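# Move the coaster can onto the turntable's orange spot

## Task

Lift the can off the coaster and set it upright on the orange spot of the turntable, without disturbing the other cans already standing on the turntable.

## Robot and tools

Robot: two arms, left_arm and right_arm, each with a two-finger gripper. The left gripper's fingers are rigid. The right gripper's fingers can fold: parts held near the palm may be pulled in and held loosely or too hard, and a fingertip pushed into a surface folds quietly, so grip with the outer quarter of the pads and avoid tip-first contact with the table. Calibrated bases in the scene frame: left_arm at (+0.020, +0.681, 0) with quat_wxyz (+1.000, 0, 0, +0.013); right_arm at (-0.024, -0.521, 0) with quat_wxyz (+1.000, 0, 0, 0).

Frame: every pose, velocity and target is in the scene frame. Origin sits at table height midway between the nominal bases; +z is up, +x points out over the table, and left_arm is on the +y side. Positions are metres, orientations are quaternions written w first. Gripper axes: fingers point along its +z, open and close along its y. end_effector_position is the point between the closed pads; fingertips extend roughly 33 mm past it when nearly closed, about 9 mm when fully open.

Row layout (used by execute_actions and move): 20 numbers. First left_arm: x, y, z, qw, qx, qy, qz, then gripper position, force_limit, speed. Then the same ten for right_arm. x, y, z, q are an absolute target pose for that gripper in the scene frame. The three gripper numbers each run -1 to 1: position +1 is fully open (140 mm), about -0.8 brings the pads together, -1 closes until blocked; force_limit sets squeeze (about 14 N at -1 up to 58 N at +1); speed sets finger speed (about 30 mm/s at -1 to 250 mm/s at +1). Both start at +1. A faster close grips harder. An idle arm should repeat its last reported pose and its previous three gripper numbers in every row, since 0 is itself a command.

execute_actions: actions is a list of actions; each action is a list of up to 15 rows, each row one 1/30 s step, and a short action repeats its final row. Each target must lie within 0.6 m of the gripper's current position along each of its axes, or the action is rejected for both arms. cameras picks images (names, ["all"] or []); with an empty actions list you get all cameras and the full state.

move: target is one row or a list of up to 15 rows; the gripper follows a straight line toward each. speed is m/s (0.002 to 2, default 0.25), one number or one per target. blend is a corner radius in metres for lists (0 means stop at each). stop_force (10 to 80 N) ends an arm's path when it feels that much push along its travel; use it only slowly, never with a turning wrist, and omit it when backing off a contact. zero (default true) re-zeroes the force estimate first. blocking=false returns early while the move continues (not allowed with stop_force). Moves do not avoid obstacles or the other arm; keep paths away from an arm's own base. Result adds a move: line such as done, off_target, held, moving or fault, plus limits (paced = clipped, held = steps withheld).

wait: seconds 0 to 10, arms hold their last commands. stop: brakes a running move; fingers keep moving. zoom_image: camera (cam_head_left, cam_head_right, cam_left_wrist, cam_right_wrist) and region [x0, y0, x1, y1] in pixels, at most 504 by 504, from that camera's latest image. finished_scene: scene is the current scene number; call it only when the can stands on the spot and will stay there.

Control details: each step the controller limits the commanded pose to 70 mm and 16 degrees from the measured pose, so one action may fall short; the Hand target line shows where each arm is actually headed. Keep sending the same quaternion to keep an orientation steady.

Result lines: end_effector_position, end_effector_quat_wxyz and velocities per arm; gripper position_measured in counts (3 open, ~75 = 100 mm, 139 = 60 mm, 200 = 20 mm, 230 pads touching); object_status 0 moving, 1 blocked while opening, 2 blocked while closing (holding something), 3 reached target or pads met. Status updates 0.2 to 1.7 s after contact. To tighten a grip, raise force_limit and nudge position (-1 to -0.98); to loosen, reopen and close slowly. Joint torques, External joint torques and Flange force (gripper axes, includes held weight) help detect contact; Wrist depth gives a 7x7 grid of distances in mm per wrist camera. MOTOR HOT warns of overheating. Camera calibration (K, distortion, T_world_to_cam) is given for projecting points; head cameras may be off by a couple of degrees and millimetres.

Avoid: contact torque over the joint limits (waist/shoulder 319, elbow 150, wrist joints 42.3 N m) or 144 N outside force, which freezes the arm 10 s; pressing past a firm contact; the two arms touching or one gripper clamping the other; dropping the can, knocking other cans, or anything leaving the table; long stretched-out holds that heat motors. Move smoothly and keep the held can near the grip centre.

Each tool is called after "Emit:" as name(argument=value, ...) on one line, values as JSON.

## Session

Emit:
execute_actions(actions=[])

Scene clock: 0.00 s.
left_arm: end_effector_position=(+0.7934, +0.7721, +0.3575) position_measured=3 object_status=3 end_effector_quat_wxyz=(+0.402, +0.812, -0.164, +0.390) | right_arm: end_effector_position=(+0.0397, +0.0830, +0.2069) position_measured=3 object_status=3 end_effector_quat_wxyz=(-0.350, +0.118, +0.889, -0.272)
Joint positions: left_arm=[0.448 0.334 1.714 -1.266 1.317 2.959] | right_arm=[1.15 0.522 1.575 0.498 1.827 -0.231]
Joint velocities: within noise
Joint torques (N m): no reading
External joint torques (N m): no reading
Flange force (N): no reading
Wrist depth (mm): cam_left_wrist=[1120 1247 - - - - - / 1211 - 1993 2322 4289 3287 - / 1361 1592 1861 2433 3564 - 3204 / 1188 122 1722 2240 3245 132 3124 / - 122 1534 1633 779 138 102 / - 1177 490 548 719 806 97 / - 395 421 512 574 699 -] | cam_right_wrist=[2712 3268 2801 2089 - 363 - / 439 3186 2499 520 - 349 286 / 428 537 597 504 - 335 272 / 467 137 531 408 - 138 258 / - 108 490 400 361 127 94 / - 108 - - 319 - 97 / - 573 - 392 296 - -]
Hand target: left_arm +0.7934, +0.7721, +0.3575; +0.402, +0.812, -0.164, +0.390 | right_arm +0.0397, +0.0830, +0.2069; -0.350, +0.118, +0.889, -0.272
Tool commands: left_gripper/position=+1.0 left_gripper/force_limit=+1.0 left_gripper/speed=+1.0 right_gripper/position=+1.0 right_gripper/force_limit=+1.0 right_gripper/speed=+1.0
camera_calibration:
cam_left_wrist: T_world_to_cam=[[-0.580849, -0.62237, 0.524662, 0.765674], [-0.776968, 0.231669, -0.585363, 0.64498], [0.242764, -0.747653, -0.618126, 0.751592], [0, 0, 0, 1]] pos_world=[0.76341, 0.88904, 0.440407]
cam_right_wrist: T_world_to_cam=[[0.0177754, 0.825066, -0.564757, 0.0579435], [0.909435, -0.248053, -0.333763, 0.0631233], [-0.415466, -0.507677, -0.754753, 0.355023], [0, 0, 0, 1]] pos_world=[0.0890635, 0.148088, 0.321747]

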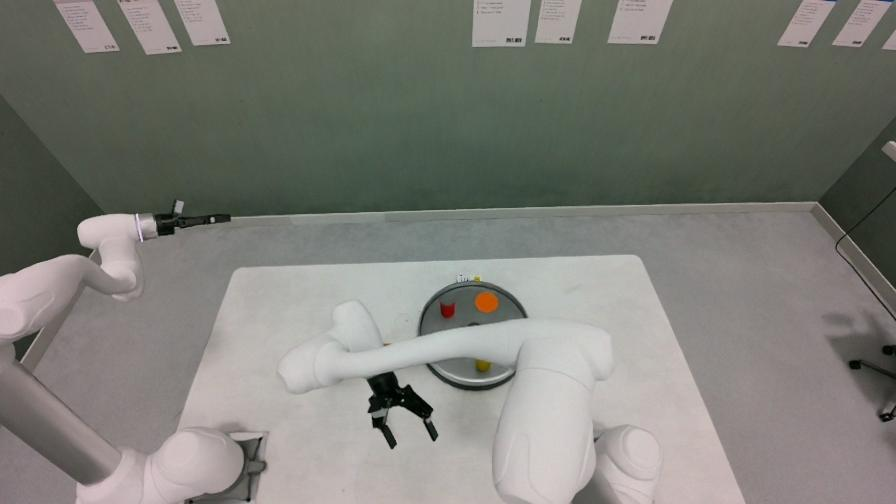

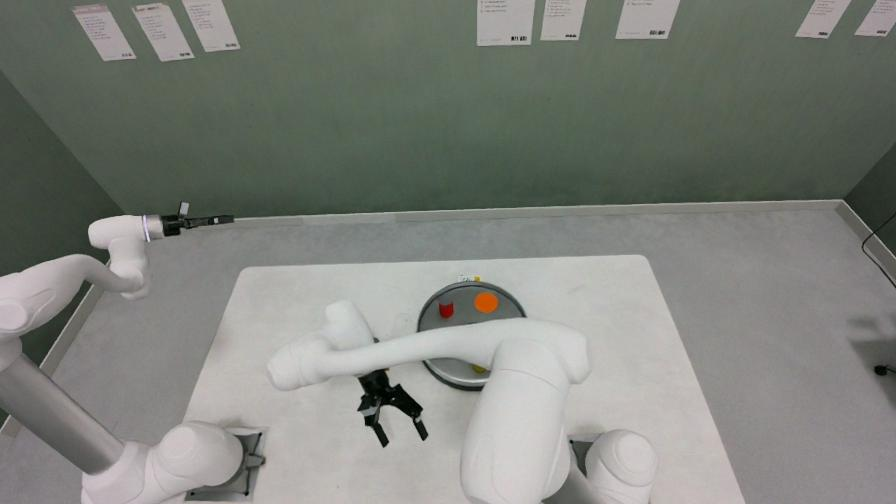

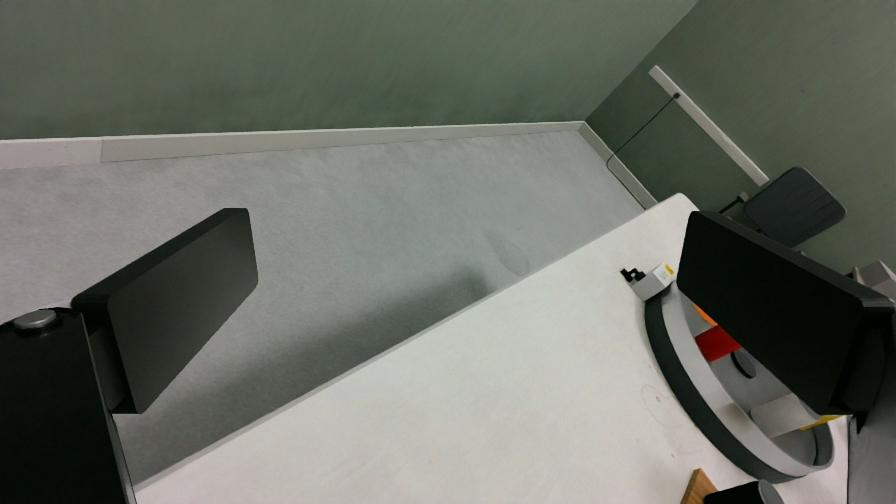

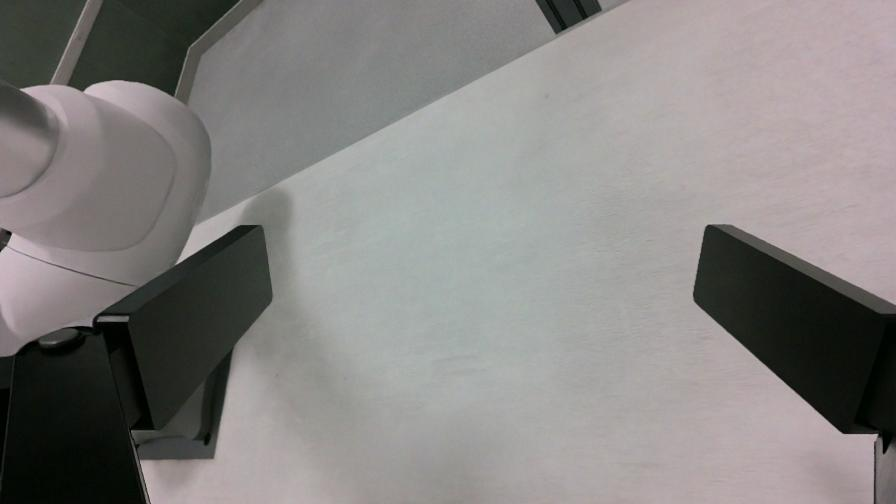

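Emit:
move(target=[[0.72,0.65,0.42,0.402,0.812,-0.164,0.39,1,1,1,0.04,0.083,0.40,-0.350,0.118,0.889,-0.272,1,1,1],[0.60,0.50,0.40,0,1,0,0,1,1,1,0.47,-0.146,0.45,-0.428,0.455,0.773,-0.114,1,1,1],[0.50,0.28,0.28,0,1,0,0,1,1,1,0.645,-0.728,0.38,-0.439,0.720,0.535,0.062,1,1,1]], blend=[0.04,0.05,0], speed=0.5, cameras=["cam_head_left","cam_left_wrist"])

Emit:
wait(seconds=1, cameras=["cam_head_left"])

Emit:
wait(seconds=1, cameras=["cam_head_left"])

Scene clock: 5.23 s.
left_arm: end_effector_position=(+0.5000, +0.2800, +0.2800) position_measured=3 object_status=3 end_effector_quat_wxyz=(+0.000, +1.000, +0.000, +0.000) | right_arm: end_effector_position=(+0.6450, -0.7280, +0.3800) position_measured=3 object_status=3 end_effector_quat_wxyz=(-0.439, +0.720, +0.535, +0.062)
Joint positions: left_arm=[-0.777 0.142 1.708 0 1.292 0.82] | right_arm=[-0.542 0.609 1.104 0.522 2.205 -0.109]
Joint torques (N m): left_arm=[2.01 -58.53 -39.53 4.05 0.16 0.55] | right_arm=[1.58 -98.92 -37.66 5.06 1.62 0.09]
External joint torques (N m): left_arm=[-2.01 2.97 -1.29 0.17 -0.21 -0.55] | right_arm=[-1.62 -1.36 -2.71 -0.2 0.08 -0.12]
Flange force (N): left_arm=[2.5 7.5 0.0] | right_arm=[0.6 1.0 -6.9]
Wrist depth (mm): cam_left_wrist=[371 370 372 374 377 374 327 / 391 389 388 391 389 392 338 / 414 414 430 416 416 389 367 / 431 121 443 434 430 132 379 / - 122 466 470 465 462 103 / - 494 - 490 485 505 97 / - 529 - 524 536 537 -] | cam_right_wrist=[374 - - 726 623 - 1256 / 400 545 - 683 - 494 1256 / - 622 732 - - - 441 / 3590 137 787 - 547 147 - / - 116 759 - - 128 93 / - 101 - 575 - 421 97 / - 830 640 548 492 410 -]
Hand target: left_arm +0.5000, +0.2800, +0.2800; +0.000, +1.000, +0.000, +0.000 | right_arm +0.6450, -0.7280, +0.3800; -0.439, +0.720, +0.535, +0.062
Off the commanded pose: left_arm 0.000 m, 0 deg | right_arm 0.000 m, 0 deg.
move: done; limits=paced
camera_calibration:
cam_left_wrist: T_world_to_cam=[[-0.000905752, -0.999999, 0.00141187, 0.291811], [-0.93594, 0.00134493, 0.352156, 0.367077], [-0.352157, -0.00100246, -0.93594, 0.584353], [0, 0, 0, 1]] pos_world=[0.549611, 0.291902, 0.417239]
Images, in order (width x height): cam_head_left 896x504, cam_left_wrist 896x504.

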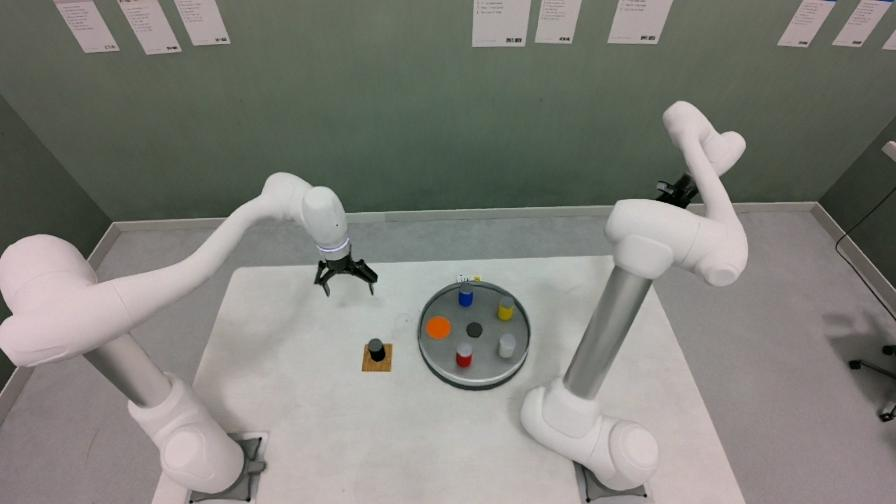

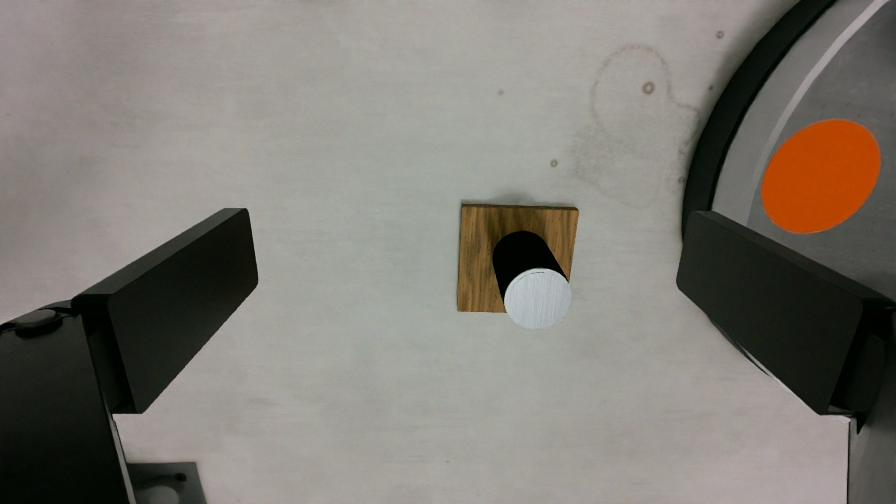

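Scene clock: 6.23 s.
left_arm: end_effector_position=(+0.5000, +0.2800, +0.2800) position_measured=3 object_status=3 end_effector_quat_wxyz=(+0.000, +1.000, +0.000, +0.000) | right_arm: end_effector_position=(+0.6450, -0.7280, +0.3800) position_measured=3 object_status=3 end_effector_quat_wxyz=(-0.439, +0.720, +0.535, +0.062)
Joint positions: left_arm=[-0.777 0.142 1.708 0 1.292 0.82] | right_arm=[-0.542 0.609 1.104 0.522 2.205 -0.109]
Joint torques (N m): left_arm=[2.23 -58.61 -39.38 4.04 0.1 0.6] | right_arm=[0.96 -99.29 -37.85 5 1.77 0.06]
External joint torques (N m): left_arm=[-2.19 2.78 -1.5 0.19 -0.14 -0.6] | right_arm=[-0.95 -1.14 -2.65 -0.11 -0.07 -0.09]
Flange force (N): left_arm=[2.4 7.8 -0.5] | right_arm=[1.2 1.6 -6.5]
Wrist depth (mm): cam_left_wrist=[369 368 371 373 - 373 322 / 396 391 395 387 397 386 341 / 404 406 414 414 413 391 361 / 429 122 439 423 417 132 340 / - 122 464 470 467 461 103 / - 491 498 495 494 483 97 / - 534 540 521 531 538 -] | cam_right_wrist=[376 - - 714 611 - 1231 / 400 628 828 680 680 513 464 / - 625 780 777 558 517 436 / - 137 782 - - 137 413 / - 116 775 - 549 128 93 / - 101 - 577 - 432 97 / - 841 636 559 - 429 -]
Hand target: left_arm +0.5000, +0.2800, +0.2800; +0.000, +1.000, +0.000, +0.000 | right_arm +0.6450, -0.7280, +0.3800; -0.439, +0.720, +0.535, +0.062
Tool commands: left_gripper/position=+1.0 left_gripper/force_limit=+1.0 left_gripper/speed=+1.0 right_gripper/position=+1.0 right_gripper/force_limit=+1.0 right_gripper/speed=+1.0
Off the commanded pose: left_arm 0.000 m, 0 deg | right_arm 0.000 m, 0 deg.
wait: 1.00 s; at rest by 0.17 s
Images, in order (width x height): cam_head_left 896x504.

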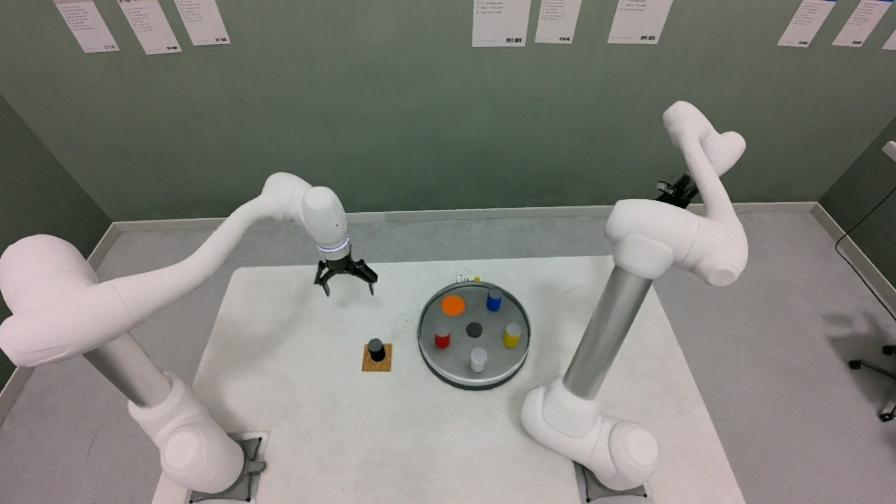

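Scene clock: 7.23 s.
left_arm: end_effector_position=(+0.5000, +0.2800, +0.2800) position_measured=3 object_status=3 end_effector_quat_wxyz=(+0.000, +1.000, +0.000, +0.000) | right_arm: end_effector_position=(+0.6450, -0.7280, +0.3800) position_measured=3 object_status=3 end_effector_quat_wxyz=(-0.439, +0.720, +0.535, +0.062)
Joint positions: left_arm=[-0.777 0.142 1.708 0 1.292 0.82] | right_arm=[-0.542 0.609 1.104 0.522 2.205 -0.109]
Joint torques (N m): left_arm=[1.8 -58.96 -39.71 4.03 0.14 0.56] | right_arm=[1.28 -99.26 -37.73 5.04 1.73 -0.01]
External joint torques (N m): left_arm=[-1.8 3.41 -1.13 0.18 -0.19 -0.56] | right_arm=[-1.23 -0.99 -2.63 -0.17 -0.02 -0.02]
Flange force (N): left_arm=[3.1 7.5 0.4] | right_arm=[1.0 1.6 -6.8]
Wrist depth (mm): cam_left_wrist=[370 372 369 373 371 372 326 / 391 392 382 392 387 391 333 / 412 412 - 412 415 385 363 / 424 122 439 433 437 132 380 / - 113 452 463 477 458 103 / - 494 498 501 493 508 97 / - 529 538 522 531 532 -] | cam_right_wrist=[393 3749 1153 728 607 559 1250 / 403 586 958 683 600 - 1143 / 1287 587 - 775 558 - 429 / - 137 820 - - 138 - / - 116 799 - - 147 93 / - 108 - 593 483 - 97 / - 775 - - - - -]
Hand target: left_arm +0.5000, +0.2800, +0.2800; +0.000, +1.000, +0.000, +0.000 | right_arm +0.6450, -0.7280, +0.3800; -0.439, +0.720, +0.535, +0.062
Tool commands: left_gripper/position=+1.0 left_gripper/force_limit=+1.0 left_gripper/speed=+1.0 right_gripper/position=+1.0 right_gripper/force_limit=+1.0 right_gripper/speed=+1.0
Off the commanded pose: left_arm 0.000 m, 0 deg | right_arm 0.000 m, 0 deg.
wait: 1.00 s; at rest by 0.17 s
Images, in order (width x height): cam_head_left 896x504.

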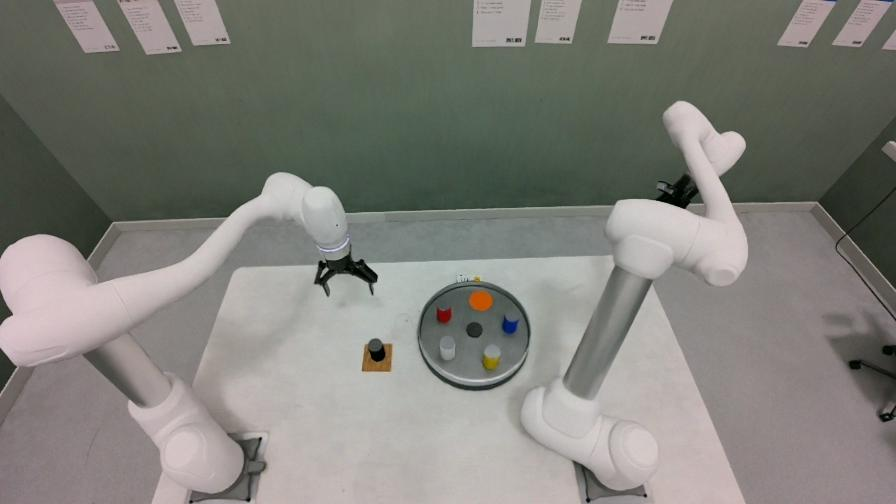

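Emit:
move(target=[[0.394,0.219,0.17,0,1,0,0,0.4,0,1,0.645,-0.728,0.38,-0.439,0.720,0.535,0.062,1,1,1],[0.394,0.219,0.081,0,1,0,0,0.4,0,1,0.645,-0.728,0.38,-0.439,0.720,0.535,0.062,1,1,1]], speed=[0.5,0.12], cameras=["cam_left_wrist"])

Scene clock: 10.60 s.
left_arm: end_effector_position=(+0.3940, +0.2190, +0.0811) position_measured=78 object_status=3 end_effector_quat_wxyz=(+0.000, +1.000, +0.000, +0.000) | right_arm: end_effector_position=(+0.6450, -0.7280, +0.3800) position_measured=3 object_status=3 end_effector_quat_wxyz=(-0.439, +0.720, +0.535, +0.062)
Joint positions: left_arm=[-0.974 0.245 1.98 0 0.916 0.623] | right_arm=[-0.542 0.609 1.104 0.522 2.205 -0.109]
Joint torques (N m): left_arm=[1.24 -61.06 -33 3.33 0.13 0.5] | right_arm=[1.2 -99.23 -37.75 5.07 1.78 0.06]
External joint torques (N m): left_arm=[-1.21 1.93 -0.69 0.15 -0.17 -0.5] | right_arm=[-1.28 -0.8 -2.53 -0.21 -0.08 -0.09]
Flange force (N): left_arm=[0.1 4.7 1.8] | right_arm=[0.6 1.7 -6.6]
Wrist depth (mm): cam_left_wrist=[191 192 192 193 194 193 191 / 201 202 198 193 199 203 189 / 213 214 211 138 202 214 198 / 225 224 151 - 156 129 207 / - 79 239 131 238 104 81 / - - 257 258 258 - - / - - 276 275 275 - -] | cam_right_wrist=[390 3035 - 698 623 - 1243 / 400 528 944 685 - - 1143 / 1328 622 789 743 - 484 425 / 2964 137 844 676 551 137 398 / - 116 807 - 510 137 94 / - 101 770 - - - 97 / - 825 716 500 431 - -]
Hand target: left_arm +0.3940, +0.2190, +0.0810; +0.000, +1.000, +0.000, +0.000 | right_arm +0.6450, -0.7280, +0.3800; -0.439, +0.720, +0.535, +0.062
Off the commanded pose: left_arm 0.000 m, 0 deg | right_arm 0.000 m, 0 deg.
move: done
camera_calibration:
cam_left_wrist: T_world_to_cam=[[-0.000871156, -0.999998, 0.00150462, 0.230961], [-0.935953, 0.00134517, 0.352123, 0.338041], [-0.352124, -0.0011015, -0.935953, 0.360722], [0, 0, 0, 1]] pos_world=[0.443611, 0.230903, 0.218239]
Images, in order (width x height): cam_left_wrist 896x504.

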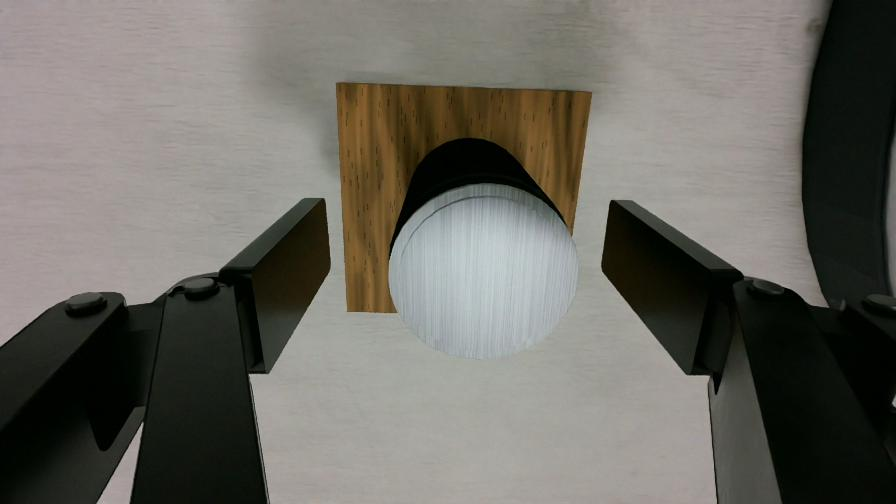

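Emit:
move(target=[[0.394,0.2155,0.081,0,1,0,0,0.4,0,1,0.645,-0.728,0.38,-0.439,0.720,0.535,0.062,1,1,1],[0.394,0.2155,0.081,0,1,0,0,-1,0,-0.8,0.645,-0.728,0.38,-0.439,0.720,0.535,0.062,1,1,1]])

Emit:
wait(seconds=0.3)

Emit:
move(target=[[0.394,0.2155,0.14,0,1,0,0,-1,0,-0.8,0.645,-0.728,0.38,-0.439,0.720,0.535,0.062,1,1,1],[0.36,0.12,0.285,0,1,0,0,-1,0,-0.8,0.645,-0.728,0.38,-0.439,0.720,0.535,0.062,1,1,1],[0.3341,-0.0958,0.285,0,1,0,0,-1,0,-0.8,0.645,-0.728,0.38,-0.439,0.720,0.535,0.062,1,1,1]], speed=[0.12,0.3,0.3], blend=[0.02,0.05,0], cameras=["cam_left_wrist","cam_head_left"])

Emit:
wait(seconds=1.5, cameras=["cam_head_left"])

Scene clock: 13.13 s.
left_arm: end_effector_position=(+0.3940, +0.2155, +0.0810) position_measured=153 object_status=0 end_effector_quat_wxyz=(+0.000, +1.000, +0.000, +0.000) | right_arm: end_effector_position=(+0.6450, -0.7280, +0.3800) position_measured=3 object_status=3 end_effector_quat_wxyz=(-0.439, +0.720, +0.535, +0.062)
Joint positions: left_arm=[-0.978 0.249 1.975 0 0.917 0.619] | right_arm=[-0.542 0.609 1.104 0.522 2.205 -0.109]
Joint torques (N m): left_arm=[1.13 -54.63 -28.59 3.24 -0.7 0.54] | right_arm=[1.2 -98.9 -37.97 5.08 1.75 0.06]
External joint torques (N m): left_arm=[-1.21 -4.7 -5.09 0.25 0.66 -0.54] | right_arm=[-1.21 -1.35 -2.42 -0.21 -0.04 -0.09]
Flange force (N): left_arm=[-0.3 4.3 -10.4] | right_arm=[0.7 0.8 -5.7]
Wrist depth (mm): cam_left_wrist=[191 191 191 191 193 194 192 / 201 202 198 192 198 203 187 / 214 213 208 138 210 213 182 / 226 226 129 120 119 225 202 / 236 - - 126 119 85 85 / - - - 256 259 - - / - - - 277 - - -] | cam_right_wrist=[372 - 1103 712 616 - 1231 / 403 631 - 682 649 511 456 / - 625 828 710 608 - 422 / - 136 891 730 - 137 - / - 116 772 626 489 137 94 / - 101 - - 494 434 97 / - 2360 682 542 - - -]
Hand target: left_arm +0.3940, +0.2155, +0.0810; +0.000, +1.000, +0.000, +0.000 | right_arm +0.6450, -0.7280, +0.3800; -0.439, +0.720, +0.535, +0.062
Off the commanded pose: left_arm 0.000 m, 0 deg | right_arm 0.000 m, 0 deg.
move: done

Scene clock: 13.43 s.
left_arm: end_effector_position=(+0.3940, +0.2155, +0.0810) position_measured=153 object_status=2 end_effector_quat_wxyz=(+0.000, +1.000, +0.000, +0.000) | right_arm: end_effector_position=(+0.6450, -0.7280, +0.3800) position_measured=3 object_status=3 end_effector_quat_wxyz=(-0.439, +0.720, +0.535, +0.062)
Joint positions: left_arm=[-0.978 0.249 1.975 0 0.917 0.619] | right_arm=[-0.542 0.609 1.104 0.522 2.205 -0.109]
Joint torques (N m): left_arm=[1.38 -54.35 -28.58 3.18 -0.67 0.58] | right_arm=[1.23 -99.91 -37.78 5.03 1.8 0]
External joint torques (N m): left_arm=[-1.44 -5.28 -5.15 0.31 0.63 -0.58] | right_arm=[-1.26 -0.36 -2.64 -0.16 -0.09 -0.03]
Flange force (N): left_arm=[-1.1 4.0 -11.0] | right_arm=[0.9 2.6 -7.4]
Wrist depth (mm): cam_left_wrist=[191 192 192 191 192 193 191 / 202 202 198 193 198 204 187 / 210 213 208 144 209 214 189 / 225 223 129 120 119 225 203 / 237 - - 127 119 85 188 / - - - 257 258 - - / - - - 275 - - -] | cam_right_wrist=[390 3922 - 718 607 620 1268 / 401 639 1045 673 - - 1153 / 1191 617 673 - 586 - 418 / - 136 775 - - 137 392 / - 116 765 620 534 137 94 / - 789 722 - - 424 97 / - 2124 - 578 - 403 -]
Hand target: left_arm +0.3940, +0.2155, +0.0810; +0.000, +1.000, +0.000, +0.000 | right_arm +0.6450, -0.7280, +0.3800; -0.439, +0.720, +0.535, +0.062
Tool commands: left_gripper/position=-1.0 left_gripper/force_limit=+0.0 left_gripper/speed=-0.8 right_gripper/position=+1.0 right_gripper/force_limit=+1.0 right_gripper/speed=+1.0
Off the commanded pose: left_arm 0.000 m, 0 deg | right_arm 0.000 m, 0 deg.
wait: 0.30 s; at rest by 0.17 s

Scene clock: 15.73 s.
left_arm: end_effector_position=(+0.3341, -0.0958, +0.2850) position_measured=153 object_status=2 end_effector_quat_wxyz=(+0.000, +1.000, +0.000, +0.000) | right_arm: end_effector_position=(+0.6450, -0.7280, +0.3800) position_measured=3 object_status=3 end_effector_quat_wxyz=(-0.439, +0.720, +0.535, +0.062)
Joint positions: left_arm=[-1.253 0.478 1.246 0 1.417 0.343] | right_arm=[-0.542 0.609 1.104 0.522 2.205 -0.109]
Joint torques (N m): left_arm=[1.08 -95.88 -41.85 4.17 0.17 0.45] | right_arm=[1.29 -99.36 -37.79 5.08 1.78 0.01]
External joint torques (N m): left_arm=[-1.15 5.99 0 0.16 -0.19 -0.45] | right_arm=[-1.23 -1.01 -2.66 -0.2 -0.08 -0.04]
Flange force (N): left_arm=[1.9 9.8 1.9] | right_arm=[0.9 1.7 -6.8]
Wrist depth (mm): cam_left_wrist=[363 376 329 329 327 330 371 / 385 394 342 343 340 338 396 / 421 414 365 138 359 361 414 / 446 440 118 - 119 442 443 / - - - 126 109 85 76 / - - - 497 - - - / - - - 536 - - -] | cam_right_wrist=[376 3590 1220 741 620 553 1231 / 403 636 888 695 682 - 1250 / - 625 761 - - 499 - / - 136 838 628 524 137 - / - 116 770 - 518 137 93 / - 101 739 559 - - 97 / - 3540 674 545 497 - -]
Hand target: left_arm +0.3341, -0.0958, +0.2850; +0.000, +1.000, +0.000, +0.000 | right_arm +0.6450, -0.7280, +0.3800; -0.439, +0.720, +0.535, +0.062
Off the commanded pose: left_arm 0.000 m, 0 deg | right_arm 0.000 m, 0 deg.
move: done
camera_calibration:
cam_left_wrist: T_world_to_cam=[[-0.00087039, -0.999998, 0.00150541, -0.0840987], [-0.93594, 0.00134477, 0.352156, 0.210549], [-0.352157, -0.00110246, -0.93594, 0.530225], [0, 0, 0, 1]] pos_world=[0.383711, -0.0837972, 0.422239]
Images, in order (width x height): cam_head_left 896x504, cam_left_wrist 896x504.

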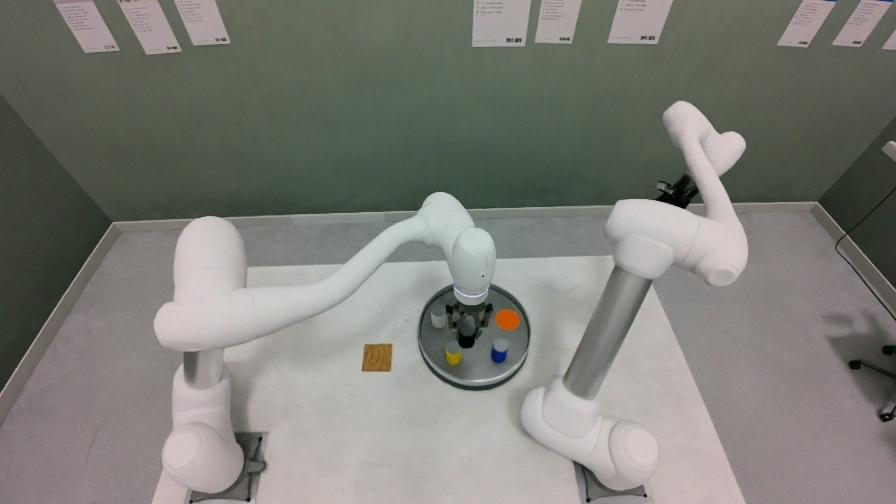

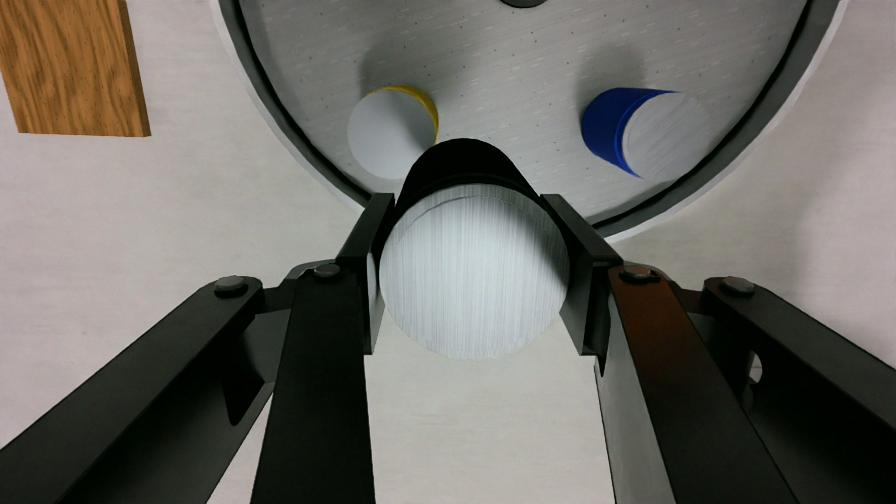

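Scene clock: 17.23 s.
left_arm: end_effector_position=(+0.3341, -0.0958, +0.2850) position_measured=153 object_status=2 end_effector_quat_wxyz=(+0.000, +1.000, +0.000, +0.000) | right_arm: end_effector_position=(+0.6450, -0.7280, +0.3800) position_measured=3 object_status=3 end_effector_quat_wxyz=(-0.439, +0.720, +0.535, +0.062)
Joint positions: left_arm=[-1.253 0.478 1.246 0 1.417 0.343] | right_arm=[-0.542 0.609 1.104 0.522 2.205 -0.109]
Joint torques (N m): left_arm=[1.89 -94.66 -41.66 4.18 0.14 0.58] | right_arm=[1 -99.23 -37.73 5.1 1.79 0.04]
External joint torques (N m): left_arm=[-1.93 4.58 -0.28 0.17 -0.16 -0.58] | right_arm=[-1.01 -0.87 -2.57 -0.25 -0.09 -0.07]
Flange force (N): left_arm=[0.3 8.7 1.1] | right_arm=[0.9 1.8 -6.5]
Wrist depth (mm): cam_left_wrist=[359 375 328 327 325 330 368 / 382 404 338 342 346 344 403 / 419 - 363 138 363 362 417 / 461 439 118 - 119 436 445 / 465 - - - 109 85 461 / - - - - - - - / - - - 541 - - -] | cam_right_wrist=[368 4720 1067 708 622 510 1250 / 401 633 1012 676 623 495 467 / 1307 623 737 714 652 - 443 / 3805 137 820 678 551 137 - / - 116 765 572 512 137 94 / - 101 710 - - - 97 / - 830 - - - - -]
Hand target: left_arm +0.3341, -0.0958, +0.2850; +0.000, +1.000, +0.000, +0.000 | right_arm +0.6450, -0.7280, +0.3800; -0.439, +0.720, +0.535, +0.062
Tool commands: left_gripper/position=-1.0 left_gripper/force_limit=+0.0 left_gripper/speed=-0.8 right_gripper/position=+1.0 right_gripper/force_limit=+1.0 right_gripper/speed=+1.0
Off the commanded pose: left_arm 0.000 m, 0 deg | right_arm 0.000 m, 0 deg.
wait: 1.50 s; at rest by 0.17 s
Images, in order (width x height): cam_head_left 896x504.

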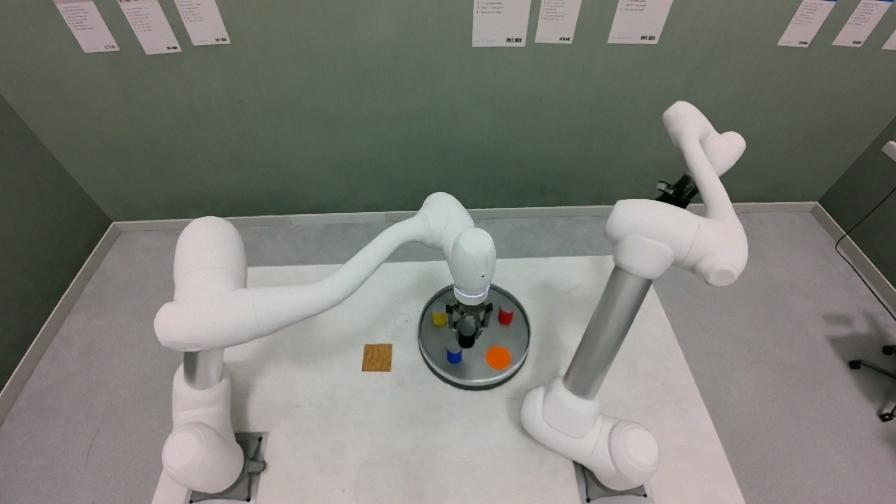

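Emit:
move(target=[0.3341,-0.0958,0.225,0,1,0,0,-1,0,-0.8,0.645,-0.728,0.38,-0.439,0.720,0.535,0.062,1,1,1], speed=0.012, blocking=false)

Scene clock: 18.30 s.
left_arm: end_effector_position=(+0.3341, -0.0958, +0.2800) position_measured=153 object_status=2 end_effector_quat_wxyz=(+0.000, +1.000, +0.000, +0.000) end_effector_velocity=(+0.000, +0.000, -0.013) end_effector_angular_velocity=(+0.001, +0.000, +0.000) | right_arm: end_effector_position=(+0.6450, -0.7280, +0.3800) position_measured=3 object_status=3 end_effector_quat_wxyz=(-0.439, +0.720, +0.535, +0.062)
Joint positions: left_arm=[-1.253 0.479 1.253 0 1.409 0.343] | right_arm=[-0.542 0.609 1.104 0.522 2.205 -0.109]
Joint velocities: left_arm=[0 0.004 0.017 0 -0.02 0] | right_arm=[within noise]
Joint torques (N m): left_arm=[1.95 -94.51 -40.85 4.14 0.13 0.55] | right_arm=[1.34 -99.49 -37.94 5.08 1.71 0.02]
External joint torques (N m): left_arm=[-1.88 4.6 -0.93 0.2 -0.15 -0.55] | right_arm=[-1.5 -0.83 -2.52 -0.2 -0.01 -0.05]
Flange force (N): left_arm=[1.0 10.2 0.2] | right_arm=[0.5 1.6 -6.8]
Wrist depth (mm): cam_left_wrist=[361 366 326 324 323 279 325 / 381 393 338 343 343 312 394 / 413 411 359 128 361 359 414 / 434 430 118 120 120 438 436 / 460 - - 127 119 85 80 / - - - 496 - - - / - - - 527 - - -] | cam_right_wrist=[373 3805 1275 704 611 - 1281 / 403 633 984 685 586 528 457 / 1328 616 702 691 - 471 428 / - 137 853 - 528 147 395 / - 116 763 676 529 128 94 / - 101 - - - - 97 / - - 625 - - - -]
Hand target: left_arm +0.3341, -0.0958, +0.2791; +0.000, +1.000, +0.000, +0.000 | right_arm +0.6450, -0.7280, +0.3800; -0.439, +0.720, +0.535, +0.062
Tool commands: left_gripper/position=-1.0 left_gripper/force_limit=+0.0 left_gripper/speed=-0.8 right_gripper/position=+1.0 right_gripper/force_limit=+1.0 right_gripper/speed=+1.0
Off the commanded pose: left_arm 0.055 m, 0 deg | right_arm 0.000 m, 0 deg.
move: running

Emit:
wait(seconds=10)

Emit:
wait(seconds=2.4)

Emit:
move(target=[[0.3576,-0.0552,0.192,0,1,0,0,-1,0,-0.8,0.645,-0.728,0.38,-0.439,0.720,0.535,0.062,1,1,1],[0.3935,-0.0251,0.159,0,1,0,0,-1,0,-0.8,0.645,-0.728,0.38,-0.439,0.720,0.535,0.062,1,1,1],[0.4376,-0.0091,0.127,0,1,0,0,-1,0,-0.8,0.645,-0.728,0.38,-0.439,0.720,0.535,0.062,1,1,1],[0.4728,-0.0075,0.127,0,1,0,0,-1,0,-0.8,0.645,-0.728,0.38,-0.439,0.720,0.535,0.062,1,1,1],[0.5072,-0.0151,0.127,0,1,0,0,-1,0,-0.8,0.645,-0.728,0.38,-0.439,0.720,0.535,0.062,1,1,1],[0.5384,-0.0314,0.127,0,1,0,0,-1,0,-0.8,0.645,-0.728,0.38,-0.439,0.720,0.535,0.062,1,1,1],[0.5644,-0.0552,0.127,0,1,0,0,-1,0,-0.8,0.645,-0.728,0.38,-0.439,0.720,0.535,0.062,1,1,1]], speed=[0.1411,0.1411,0.1411,0.1156,0.1156,0.1156,0.1156], blend=[0.02,0.02,0.015,0.015,0.015,0.015,0], blocking=false)

Emit:
wait(seconds=1.05)

Emit:
move(target=[[0.5072,-0.0151,0.127,0,1,0,0,0.2,0,0,0.645,-0.728,0.38,-0.439,0.720,0.535,0.062,1,1,1],[0.5384,-0.0314,0.127,0,1,0,0,0.2,0,0,0.645,-0.728,0.38,-0.439,0.720,0.535,0.062,1,1,1],[0.5644,-0.0552,0.127,0,1,0,0,0.2,0,0,0.645,-0.728,0.38,-0.439,0.720,0.535,0.062,1,1,1],[0.5834,-0.0849,0.181,0,1,0,0,0.2,0,0,0.645,-0.728,0.38,-0.439,0.720,0.535,0.062,1,1,1],[0.5939,-0.1186,0.3,0,1,0,0,0.2,0,0,0.645,-0.728,0.38,-0.439,0.720,0.535,0.062,1,1,1]], speed=[0.1156,0.1156,0.1156,0.2,0.2], blend=[0.015,0.015,0.015,0.015,0], blocking=false)

Emit:
wait(seconds=3, cameras=["cam_left_wrist","cam_head_left"])

Emit:
wait(seconds=0.8, cameras=["cam_left_wrist","cam_head_left"])

Scene clock: 23.03 s.
left_arm: end_effector_position=(+0.3341, -0.0958, +0.2250) position_measured=153 object_status=2 end_effector_quat_wxyz=(+0.000, +1.000, +0.000, +0.000) | right_arm: end_effector_position=(+0.6450, -0.7280, +0.3800) position_measured=3 object_status=3 end_effector_quat_wxyz=(-0.439, +0.720, +0.535, +0.062)
Joint positions: left_arm=[-1.253 0.498 1.325 0 1.319 0.343] | right_arm=[-0.542 0.609 1.104 0.522 2.205 -0.109]
Joint torques (N m): left_arm=[1.95 -95.89 -40.91 4.02 0.36 0.55] | right_arm=[1.32 -99.05 -37.74 5.1 1.8 -0.01]
External joint torques (N m): left_arm=[-1.87 4.65 -0.24 0.25 -0.38 -0.55] | right_arm=[-1.34 -1.35 -2.76 -0.22 -0.1 -0.01]
Flange force (N): left_arm=[0.2 8.2 2.3] | right_arm=[0.9 1.2 -6.7]
Wrist depth (mm): cam_left_wrist=[318 273 274 274 275 273 272 / 331 333 285 287 286 217 286 / 357 364 288 134 302 219 361 / 378 378 118 - 119 316 383 / - - - 127 119 85 395 / - - - 428 - - - / - - - 463 - - -] | cam_right_wrist=[378 - - 732 620 557 1275 / 403 552 - 685 634 515 1153 / 1294 623 770 739 - - 434 / - 137 820 - 554 137 - / - 116 799 - 518 137 93 / - 101 691 - 477 445 97 / - 853 - 517 - 399 374]
Hand target: left_arm +0.3341, -0.0958, +0.2250; +0.000, +1.000, +0.000, +0.000 | right_arm +0.6450, -0.7280, +0.3800; -0.439, +0.720, +0.535, +0.062
Tool commands: left_gripper/position=-1.0 left_gripper/force_limit=+0.0 left_gripper/speed=-0.8 right_gripper/position=+1.0 right_gripper/force_limit=+1.0 right_gripper/speed=+1.0
Off the commanded pose: left_arm 0.000 m, 0 deg | right_arm 0.000 m, 0 deg.
earlier move: done
wait: 3.63 of 10 s (the move ended)

Scene clock: 25.43 s.
left_arm: end_effector_position=(+0.3341, -0.0958, +0.2250) position_measured=153 object_status=2 end_effector_quat_wxyz=(+0.000, +1.000, +0.000, +0.000) | right_arm: end_effector_position=(+0.6450, -0.7280, +0.3800) position_measured=3 object_status=3 end_effector_quat_wxyz=(-0.439, +0.720, +0.535, +0.062)
Joint positions: left_arm=[-1.253 0.498 1.325 0 1.318 0.343] | right_arm=[-0.542 0.609 1.104 0.522 2.205 -0.109]
Joint torques (N m): left_arm=[1.9 -96.42 -40.78 4.07 0.19 0.52] | right_arm=[1.03 -99.78 -37.9 5.03 1.81 -0.01]
External joint torques (N m): left_arm=[-1.93 5.71 -0.18 0.18 -0.22 -0.52] | right_arm=[-0.97 -0.44 -2.48 -0.17 -0.11 -0.02]
Flange force (N): left_arm=[0.8 9.8 2.5] | right_arm=[1.0 2.4 -6.7]
Wrist depth (mm): cam_left_wrist=[316 271 273 273 274 265 194 / 331 282 287 284 289 288 287 / 358 358 301 128 301 302 285 / 375 376 118 120 119 303 378 / 395 - - - 109 85 398 / - - - 433 - - - / - - - 458 - - -] | cam_right_wrist=[366 4395 - 704 608 - 1256 / 403 639 984 683 583 519 1108 / - 628 765 691 554 485 440 / - 137 820 - - 137 421 / - 116 775 616 480 137 94 / - 101 - - - - 97 / - 2864 704 - - 371 373]
Hand target: left_arm +0.3341, -0.0958, +0.2250; +0.000, +1.000, +0.000, +0.000 | right_arm +0.6450, -0.7280, +0.3800; -0.439, +0.720, +0.535, +0.062
Tool commands: left_gripper/position=-1.0 left_gripper/force_limit=+0.0 left_gripper/speed=-0.8 right_gripper/position=+1.0 right_gripper/force_limit=+1.0 right_gripper/speed=+1.0
Off the commanded pose: left_arm 0.000 m, 0 deg | right_arm 0.000 m, 0 deg.
wait: 2.40 s; at rest by 0.17 s

Scene clock: 25.93 s.
left_arm: end_effector_position=(+0.3567, -0.0587, +0.1943) position_measured=153 object_status=2 end_effector_quat_wxyz=(+0.000, +1.000, +0.000, +0.000) end_effector_velocity=(+0.071, +0.091, -0.082) end_effector_angular_velocity=(-0.001, +0.000, +0.000) | right_arm: end_effector_position=(+0.6450, -0.7280, +0.3800) position_measured=3 object_status=3 end_effector_quat_wxyz=(-0.439, +0.720, +0.535, +0.062)
Joint positions: left_arm=[-1.212 0.473 1.421 0 1.248 0.385] | right_arm=[-0.542 0.609 1.104 0.522 2.205 -0.109]
Joint velocities: left_arm=[0.123 -0.04 0.216 0 -0.177 0.124] | right_arm=[within noise]
Joint torques (N m): left_arm=[1.26 -91.82 -38.63 4.06 0.39 0.43] | right_arm=[1.32 -98.55 -38.04 5.05 1.8 0.1]
External joint torques (N m): left_arm=[-0.69 4.95 -1.65 0.14 -0.44 -0.43] | right_arm=[-1.26 -1.84 -2.44 -0.17 -0.09 -0.12]
Flange force (N): left_arm=[3.4 10.7 1.5] | right_arm=[0.7 0.1 -5.2]
Wrist depth (mm): cam_left_wrist=[294 294 253 251 253 251 254 / 307 311 265 257 267 261 260 / 334 335 277 134 278 274 193 / 352 355 118 - 119 294 351 / 371 - - - 119 85 367 / - - - 402 - - - / - - - 430 - - -] | cam_right_wrist=[356 - 1220 698 608 539 1237 / 401 637 966 687 605 512 1214 / - 620 710 726 577 479 - / - 137 691 - 527 147 - / - 116 770 - - 128 94 / - 116 718 594 475 420 97 / - - 596 559 431 416 -]
Hand target: left_arm +0.3632, -0.0508, +0.1870; +0.000, +1.000, +0.000, +0.000 | right_arm +0.6450, -0.7280, +0.3800; -0.439, +0.720, +0.535, +0.062
Tool commands: left_gripper/position=-1.0 left_gripper/force_limit=+0.0 left_gripper/speed=-0.8 right_gripper/position=+1.0 right_gripper/force_limit=+1.0 right_gripper/speed=+1.0
Off the commanded pose: left_arm 0.218 m, 0 deg | right_arm 0.000 m, 0 deg.
move: running; path passed 0 of 7 targets

Scene clock: 27.00 s.
left_arm: end_effector_position=(+0.4640, -0.0081, +0.1271) position_measured=153 object_status=2 end_effector_quat_wxyz=(+0.000, +1.000, +0.000, +0.000) end_effector_velocity=(+0.116, -0.002, -0.002) end_effector_angular_velocity=(-0.001, +0.000, +0.000) | right_arm: end_effector_position=(+0.6450, -0.7280, +0.3800) position_measured=3 object_status=3 end_effector_quat_wxyz=(-0.439, +0.720, +0.535, +0.062)
Joint positions: left_arm=[-1.066 0.523 1.471 0 1.147 0.53] | right_arm=[-0.542 0.609 1.104 0.522 2.205 -0.109]
Joint velocities: left_arm=[0.121 0.095 -0.15 0 0.054 0.121] | right_arm=[within noise]
Joint torques (N m): left_arm=[1.95 -96.82 -39.59 3.83 0.11 0.63] | right_arm=[1.46 -99.03 -37.76 5.1 1.79 0]
External joint torques (N m): left_arm=[-2.47 6.23 0.61 0.19 -0.17 -0.63] | right_arm=[-1.62 -1.19 -2.63 -0.23 -0.09 -0.02]
Flange force (N): left_arm=[0.9 8.3 5.0] | right_arm=[0.5 1.2 -6.6]
Wrist depth (mm): cam_left_wrist=[232 233 182 186 186 185 186 / 245 244 192 194 196 196 194 / 256 259 201 133 207 202 202 / 262 271 129 - 119 217 220 / 275 - - - 119 85 227 / - - - 245 248 - - / - - - 254 - - -] | cam_right_wrist=[373 4046 - 722 611 - 1275 / 404 634 - 680 637 511 1164 / 1385 620 718 745 - 486 454 / - 137 750 674 - 137 394 / - 116 761 - 488 137 93 / - 101 - 578 515 - 97 / - 841 - - 465 416 -]
Hand target: left_arm +0.4737, -0.0084, +0.1270; +0.000, +1.000, +0.000, +0.000 | right_arm +0.6450, -0.7280, +0.3800; -0.439, +0.720, +0.535, +0.062
Tool commands: left_gripper/position=-1.0 left_gripper/force_limit=+0.0 left_gripper/speed=-0.8 right_gripper/position=+1.0 right_gripper/force_limit=+1.0 right_gripper/speed=+1.0
Off the commanded pose: left_arm 0.111 m, 0 deg | right_arm 0.000 m, 0 deg.
earlier move: running; path passed 3 of 7 targets
wait: 1.07 s; no rest

Scene clock: 27.50 s.
left_arm: end_effector_position=(+0.5189, -0.0213, +0.1270) position_measured=104 object_status=0 end_effector_quat_wxyz=(+0.000, +1.000, +0.000, +0.000) end_effector_velocity=(+0.103, -0.051, +0.000) end_effector_angular_velocity=(-0.002, -0.001, -0.001) | right_arm: end_effector_position=(+0.6450, -0.7280, +0.3800) position_measured=3 object_status=3 end_effector_quat_wxyz=(-0.439, +0.720, +0.535, +0.062)
Joint positions: left_arm=[-1.019 0.586 1.369 0 1.186 0.578] | right_arm=[-0.542 0.609 1.104 0.522 2.205 -0.109]
Joint velocities: left_arm=[0.068 0.153 -0.254 0 0.099 0.069] | right_arm=[within noise]
Joint torques (N m): left_arm=[0.07 -101.28 -37.89 3.9 -0.19 0.97] | right_arm=[1.24 -99.11 -37.85 5.12 1.81 0.09]
External joint torques (N m): left_arm=[-0.45 4.69 -1.54 0.17 0.14 -0.97] | right_arm=[-1.2 -1.09 -2.53 -0.26 -0.11 -0.12]
Flange force (N): left_arm=[5.1 10.0 1.3] | right_arm=[0.6 1.3 -6.2]
Wrist depth (mm): cam_left_wrist=[232 232 229 185 185 185 144 / 244 244 194 193 195 196 195 / 259 258 201 132 206 206 206 / 275 271 126 - 135 213 219 / - 79 227 236 232 104 88 / - - 243 246 247 - 71 / - - 245 265 228 - -] | cam_right_wrist=[367 - 1133 720 623 - 1231 / 403 647 988 687 - - 1262 / 1256 626 787 - - 508 408 / - 137 718 - 616 137 375 / - 116 768 - - 147 93 / - 116 726 583 - 436 97 / - 855 678 - 484 390 -]
Hand target: left_arm +0.5280, -0.0258, +0.1270; +0.000, +1.000, +0.000, +0.000 | right_arm +0.6450, -0.7280, +0.3800; -0.439, +0.720, +0.535, +0.062
Tool commands: left_gripper/position=+0.2 left_gripper/force_limit=+0.0 left_gripper/speed=+0.0 right_gripper/position=+1.0 right_gripper/force_limit=+1.0 right_gripper/speed=+1.0
Off the commanded pose: left_arm 0.212 m, 0 deg | right_arm 0.000 m, 0 deg.
earlier move: replaced; path passed 3 of 7 targets
move: running; path passed 1 of 5 targets; blend cut to 0.0144 m at target 1

Scene clock: 29.23 s.
left_arm: end_effector_position=(+0.5939, -0.1186, +0.2999) position_measured=104 object_status=3 end_effector_quat_wxyz=(+0.000, +1.000, +0.000, +0.000) | right_arm: end_effector_position=(+0.6450, -0.7280, +0.3800) position_measured=3 object_status=3 end_effector_quat_wxyz=(-0.439, +0.720, +0.535, +0.062)
Joint positions: left_arm=[-1.009 0.757 0.761 0 1.623 0.588] | right_arm=[-0.542 0.609 1.104 0.522 2.205 -0.109]
Joint torques (N m): left_arm=[2.14 -118.04 -40.19 4.19 -0.25 0.44] | right_arm=[1 -99.05 -37.79 5.08 1.74 0.1]
External joint torques (N m): left_arm=[-2.34 3.77 -2.14 0.19 0.22 -0.44] | right_arm=[-1.12 -1.27 -2.65 -0.21 -0.04 -0.13]
Flange force (N): left_arm=[8.2 16.2 -5.2] | right_arm=[0.9 1.2 -6.4]
Wrist depth (mm): cam_left_wrist=[392 389 389 333 381 389 387 / 410 408 362 361 360 409 406 / 436 430 375 378 375 377 441 / 454 450 144 402 151 377 458 / - 79 420 427 427 103 88 / - - 421 454 450 - 71 / - - 578 474 399 - -] | cam_right_wrist=[364 3922 - 714 613 586 1214 / 401 634 - 691 - - 1040 / - 623 750 - - 475 - / 2712 136 797 - - 137 - / - 116 745 - - 137 93 / - 101 - 563 504 440 97 / - - - 536 - - 370]
Hand target: left_arm +0.5939, -0.1186, +0.3000; +0.000, +1.000, +0.000, +0.000 | right_arm +0.6450, -0.7280, +0.3800; -0.439, +0.720, +0.535, +0.062
Tool commands: left_gripper/position=+0.2 left_gripper/force_limit=+0.0 left_gripper/speed=+0.0 right_gripper/position=+1.0 right_gripper/force_limit=+1.0 right_gripper/speed=+1.0
Off the commanded pose: left_arm 0.000 m, 0 deg | right_arm 0.000 m, 0 deg.
earlier move: done; blend cut to 0.0144 m at target 1
wait: 1.73 of 3 s (the move ended)
camera_calibration:
cam_left_wrist: T_world_to_cam=[[-0.000905752, -0.999999, 0.00141187, -0.106632], [-0.93594, 0.00134493, 0.352156, 0.44849], [-0.352157, -0.00100246, -0.93594, 0.635647], [0, 0, 0, 1]] pos_world=[0.643511, -0.106598, 0.437139]
Images, in order (width x height): cam_head_left 896x504, cam_left_wrist 896x504.

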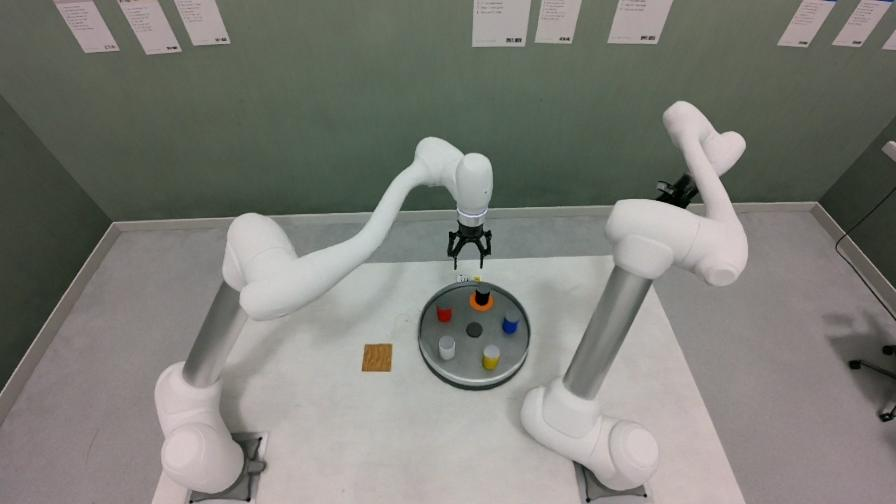

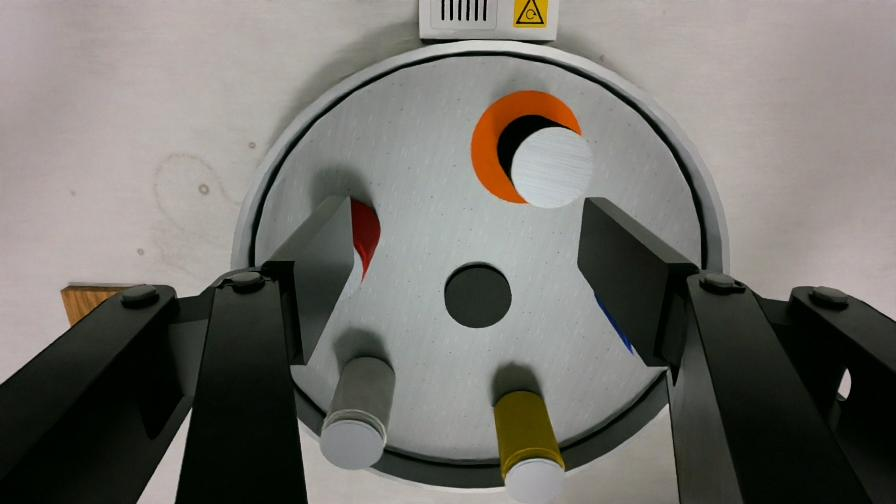

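Scene clock: 30.03 s.
left_arm: end_effector_position=(+0.5939, -0.1186, +0.3000) position_measured=104 object_status=3 end_effector_quat_wxyz=(+0.000, +1.000, +0.000, +0.000) | right_arm: end_effector_position=(+0.6450, -0.7280, +0.3800) position_measured=3 object_status=3 end_effector_quat_wxyz=(-0.439, +0.720, +0.535, +0.062)
Joint positions: left_arm=[-1.009 0.757 0.761 0 1.624 0.588] | right_arm=[-0.542 0.609 1.104 0.522 2.205 -0.109]
Joint torques (N m): left_arm=[2.05 -117.98 -41.2 4.22 0.16 0.55] | right_arm=[0.9 -99.9 -37.8 5.03 1.78 0.03]
External joint torques (N m): left_arm=[-2.02 3.63 -1.21 0.17 -0.19 -0.55] | right_arm=[-0.88 -0.42 -2.62 -0.16 -0.08 -0.05]
Flange force (N): left_arm=[5.5 12.1 -2.5] | right_arm=[1.2 2.6 -7.1]
Wrist depth (mm): cam_left_wrist=[- 389 388 336 381 391 391 / 414 407 366 359 359 404 408 / 432 434 374 308 373 386 428 / 453 454 144 402 151 371 461 / - 79 366 431 427 103 85 / - - 454 452 448 - 71 / - - 559 473 476 - -] | cam_right_wrist=[366 - 1208 716 623 570 1287 / 401 631 962 683 - 489 1143 / 1335 623 814 732 - 488 423 / - 137 794 673 530 147 389 / - 116 782 - 526 128 94 / - 101 - - 490 - 97 / - - 616 570 443 417 -]
Hand target: left_arm +0.5939, -0.1186, +0.3000; +0.000, +1.000, +0.000, +0.000 | right_arm +0.6450, -0.7280, +0.3800; -0.439, +0.720, +0.535, +0.062
Tool commands: left_gripper/position=+0.2 left_gripper/force_limit=+0.0 left_gripper/speed=+0.0 right_gripper/position=+1.0 right_gripper/force_limit=+1.0 right_gripper/speed=+1.0
Off the commanded pose: left_arm 0.000 m, 0 deg | right_arm 0.000 m, 0 deg.
wait: 0.80 s; at rest by 0.17 s
camera_calibration:
cam_left_wrist: T_world_to_cam=[[-0.000905752, -0.999999, 0.00141187, -0.106732], [-0.93594, 0.00134493, 0.352156, 0.448455], [-0.352157, -0.00100246, -0.93594, 0.63574], [0, 0, 0, 1]] pos_world=[0.643511, -0.106698, 0.437239]
Images, in order (width x height): cam_head_left 896x504, cam_left_wrist 896x504.

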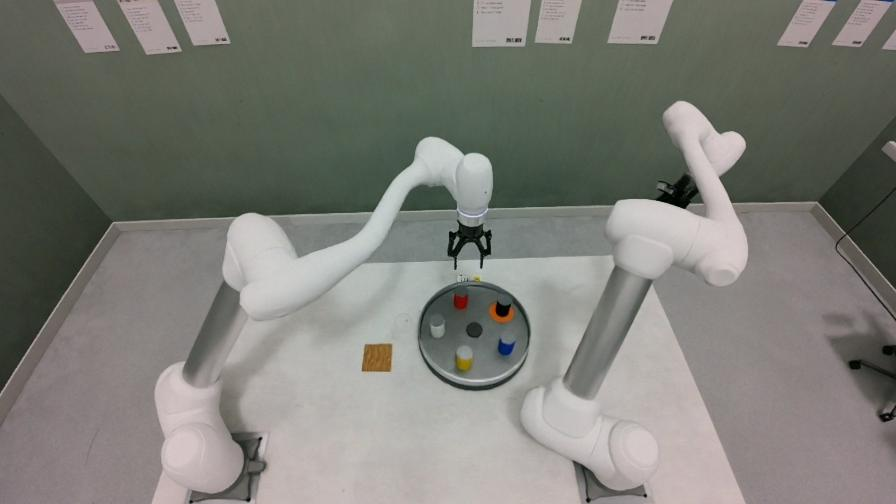

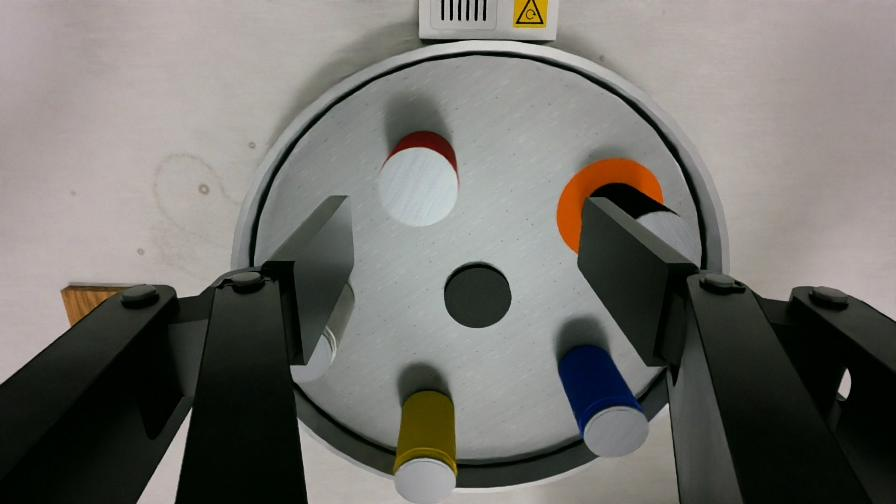

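Emit:
finished_scene(scene=2)

The scene is finished: the task was done.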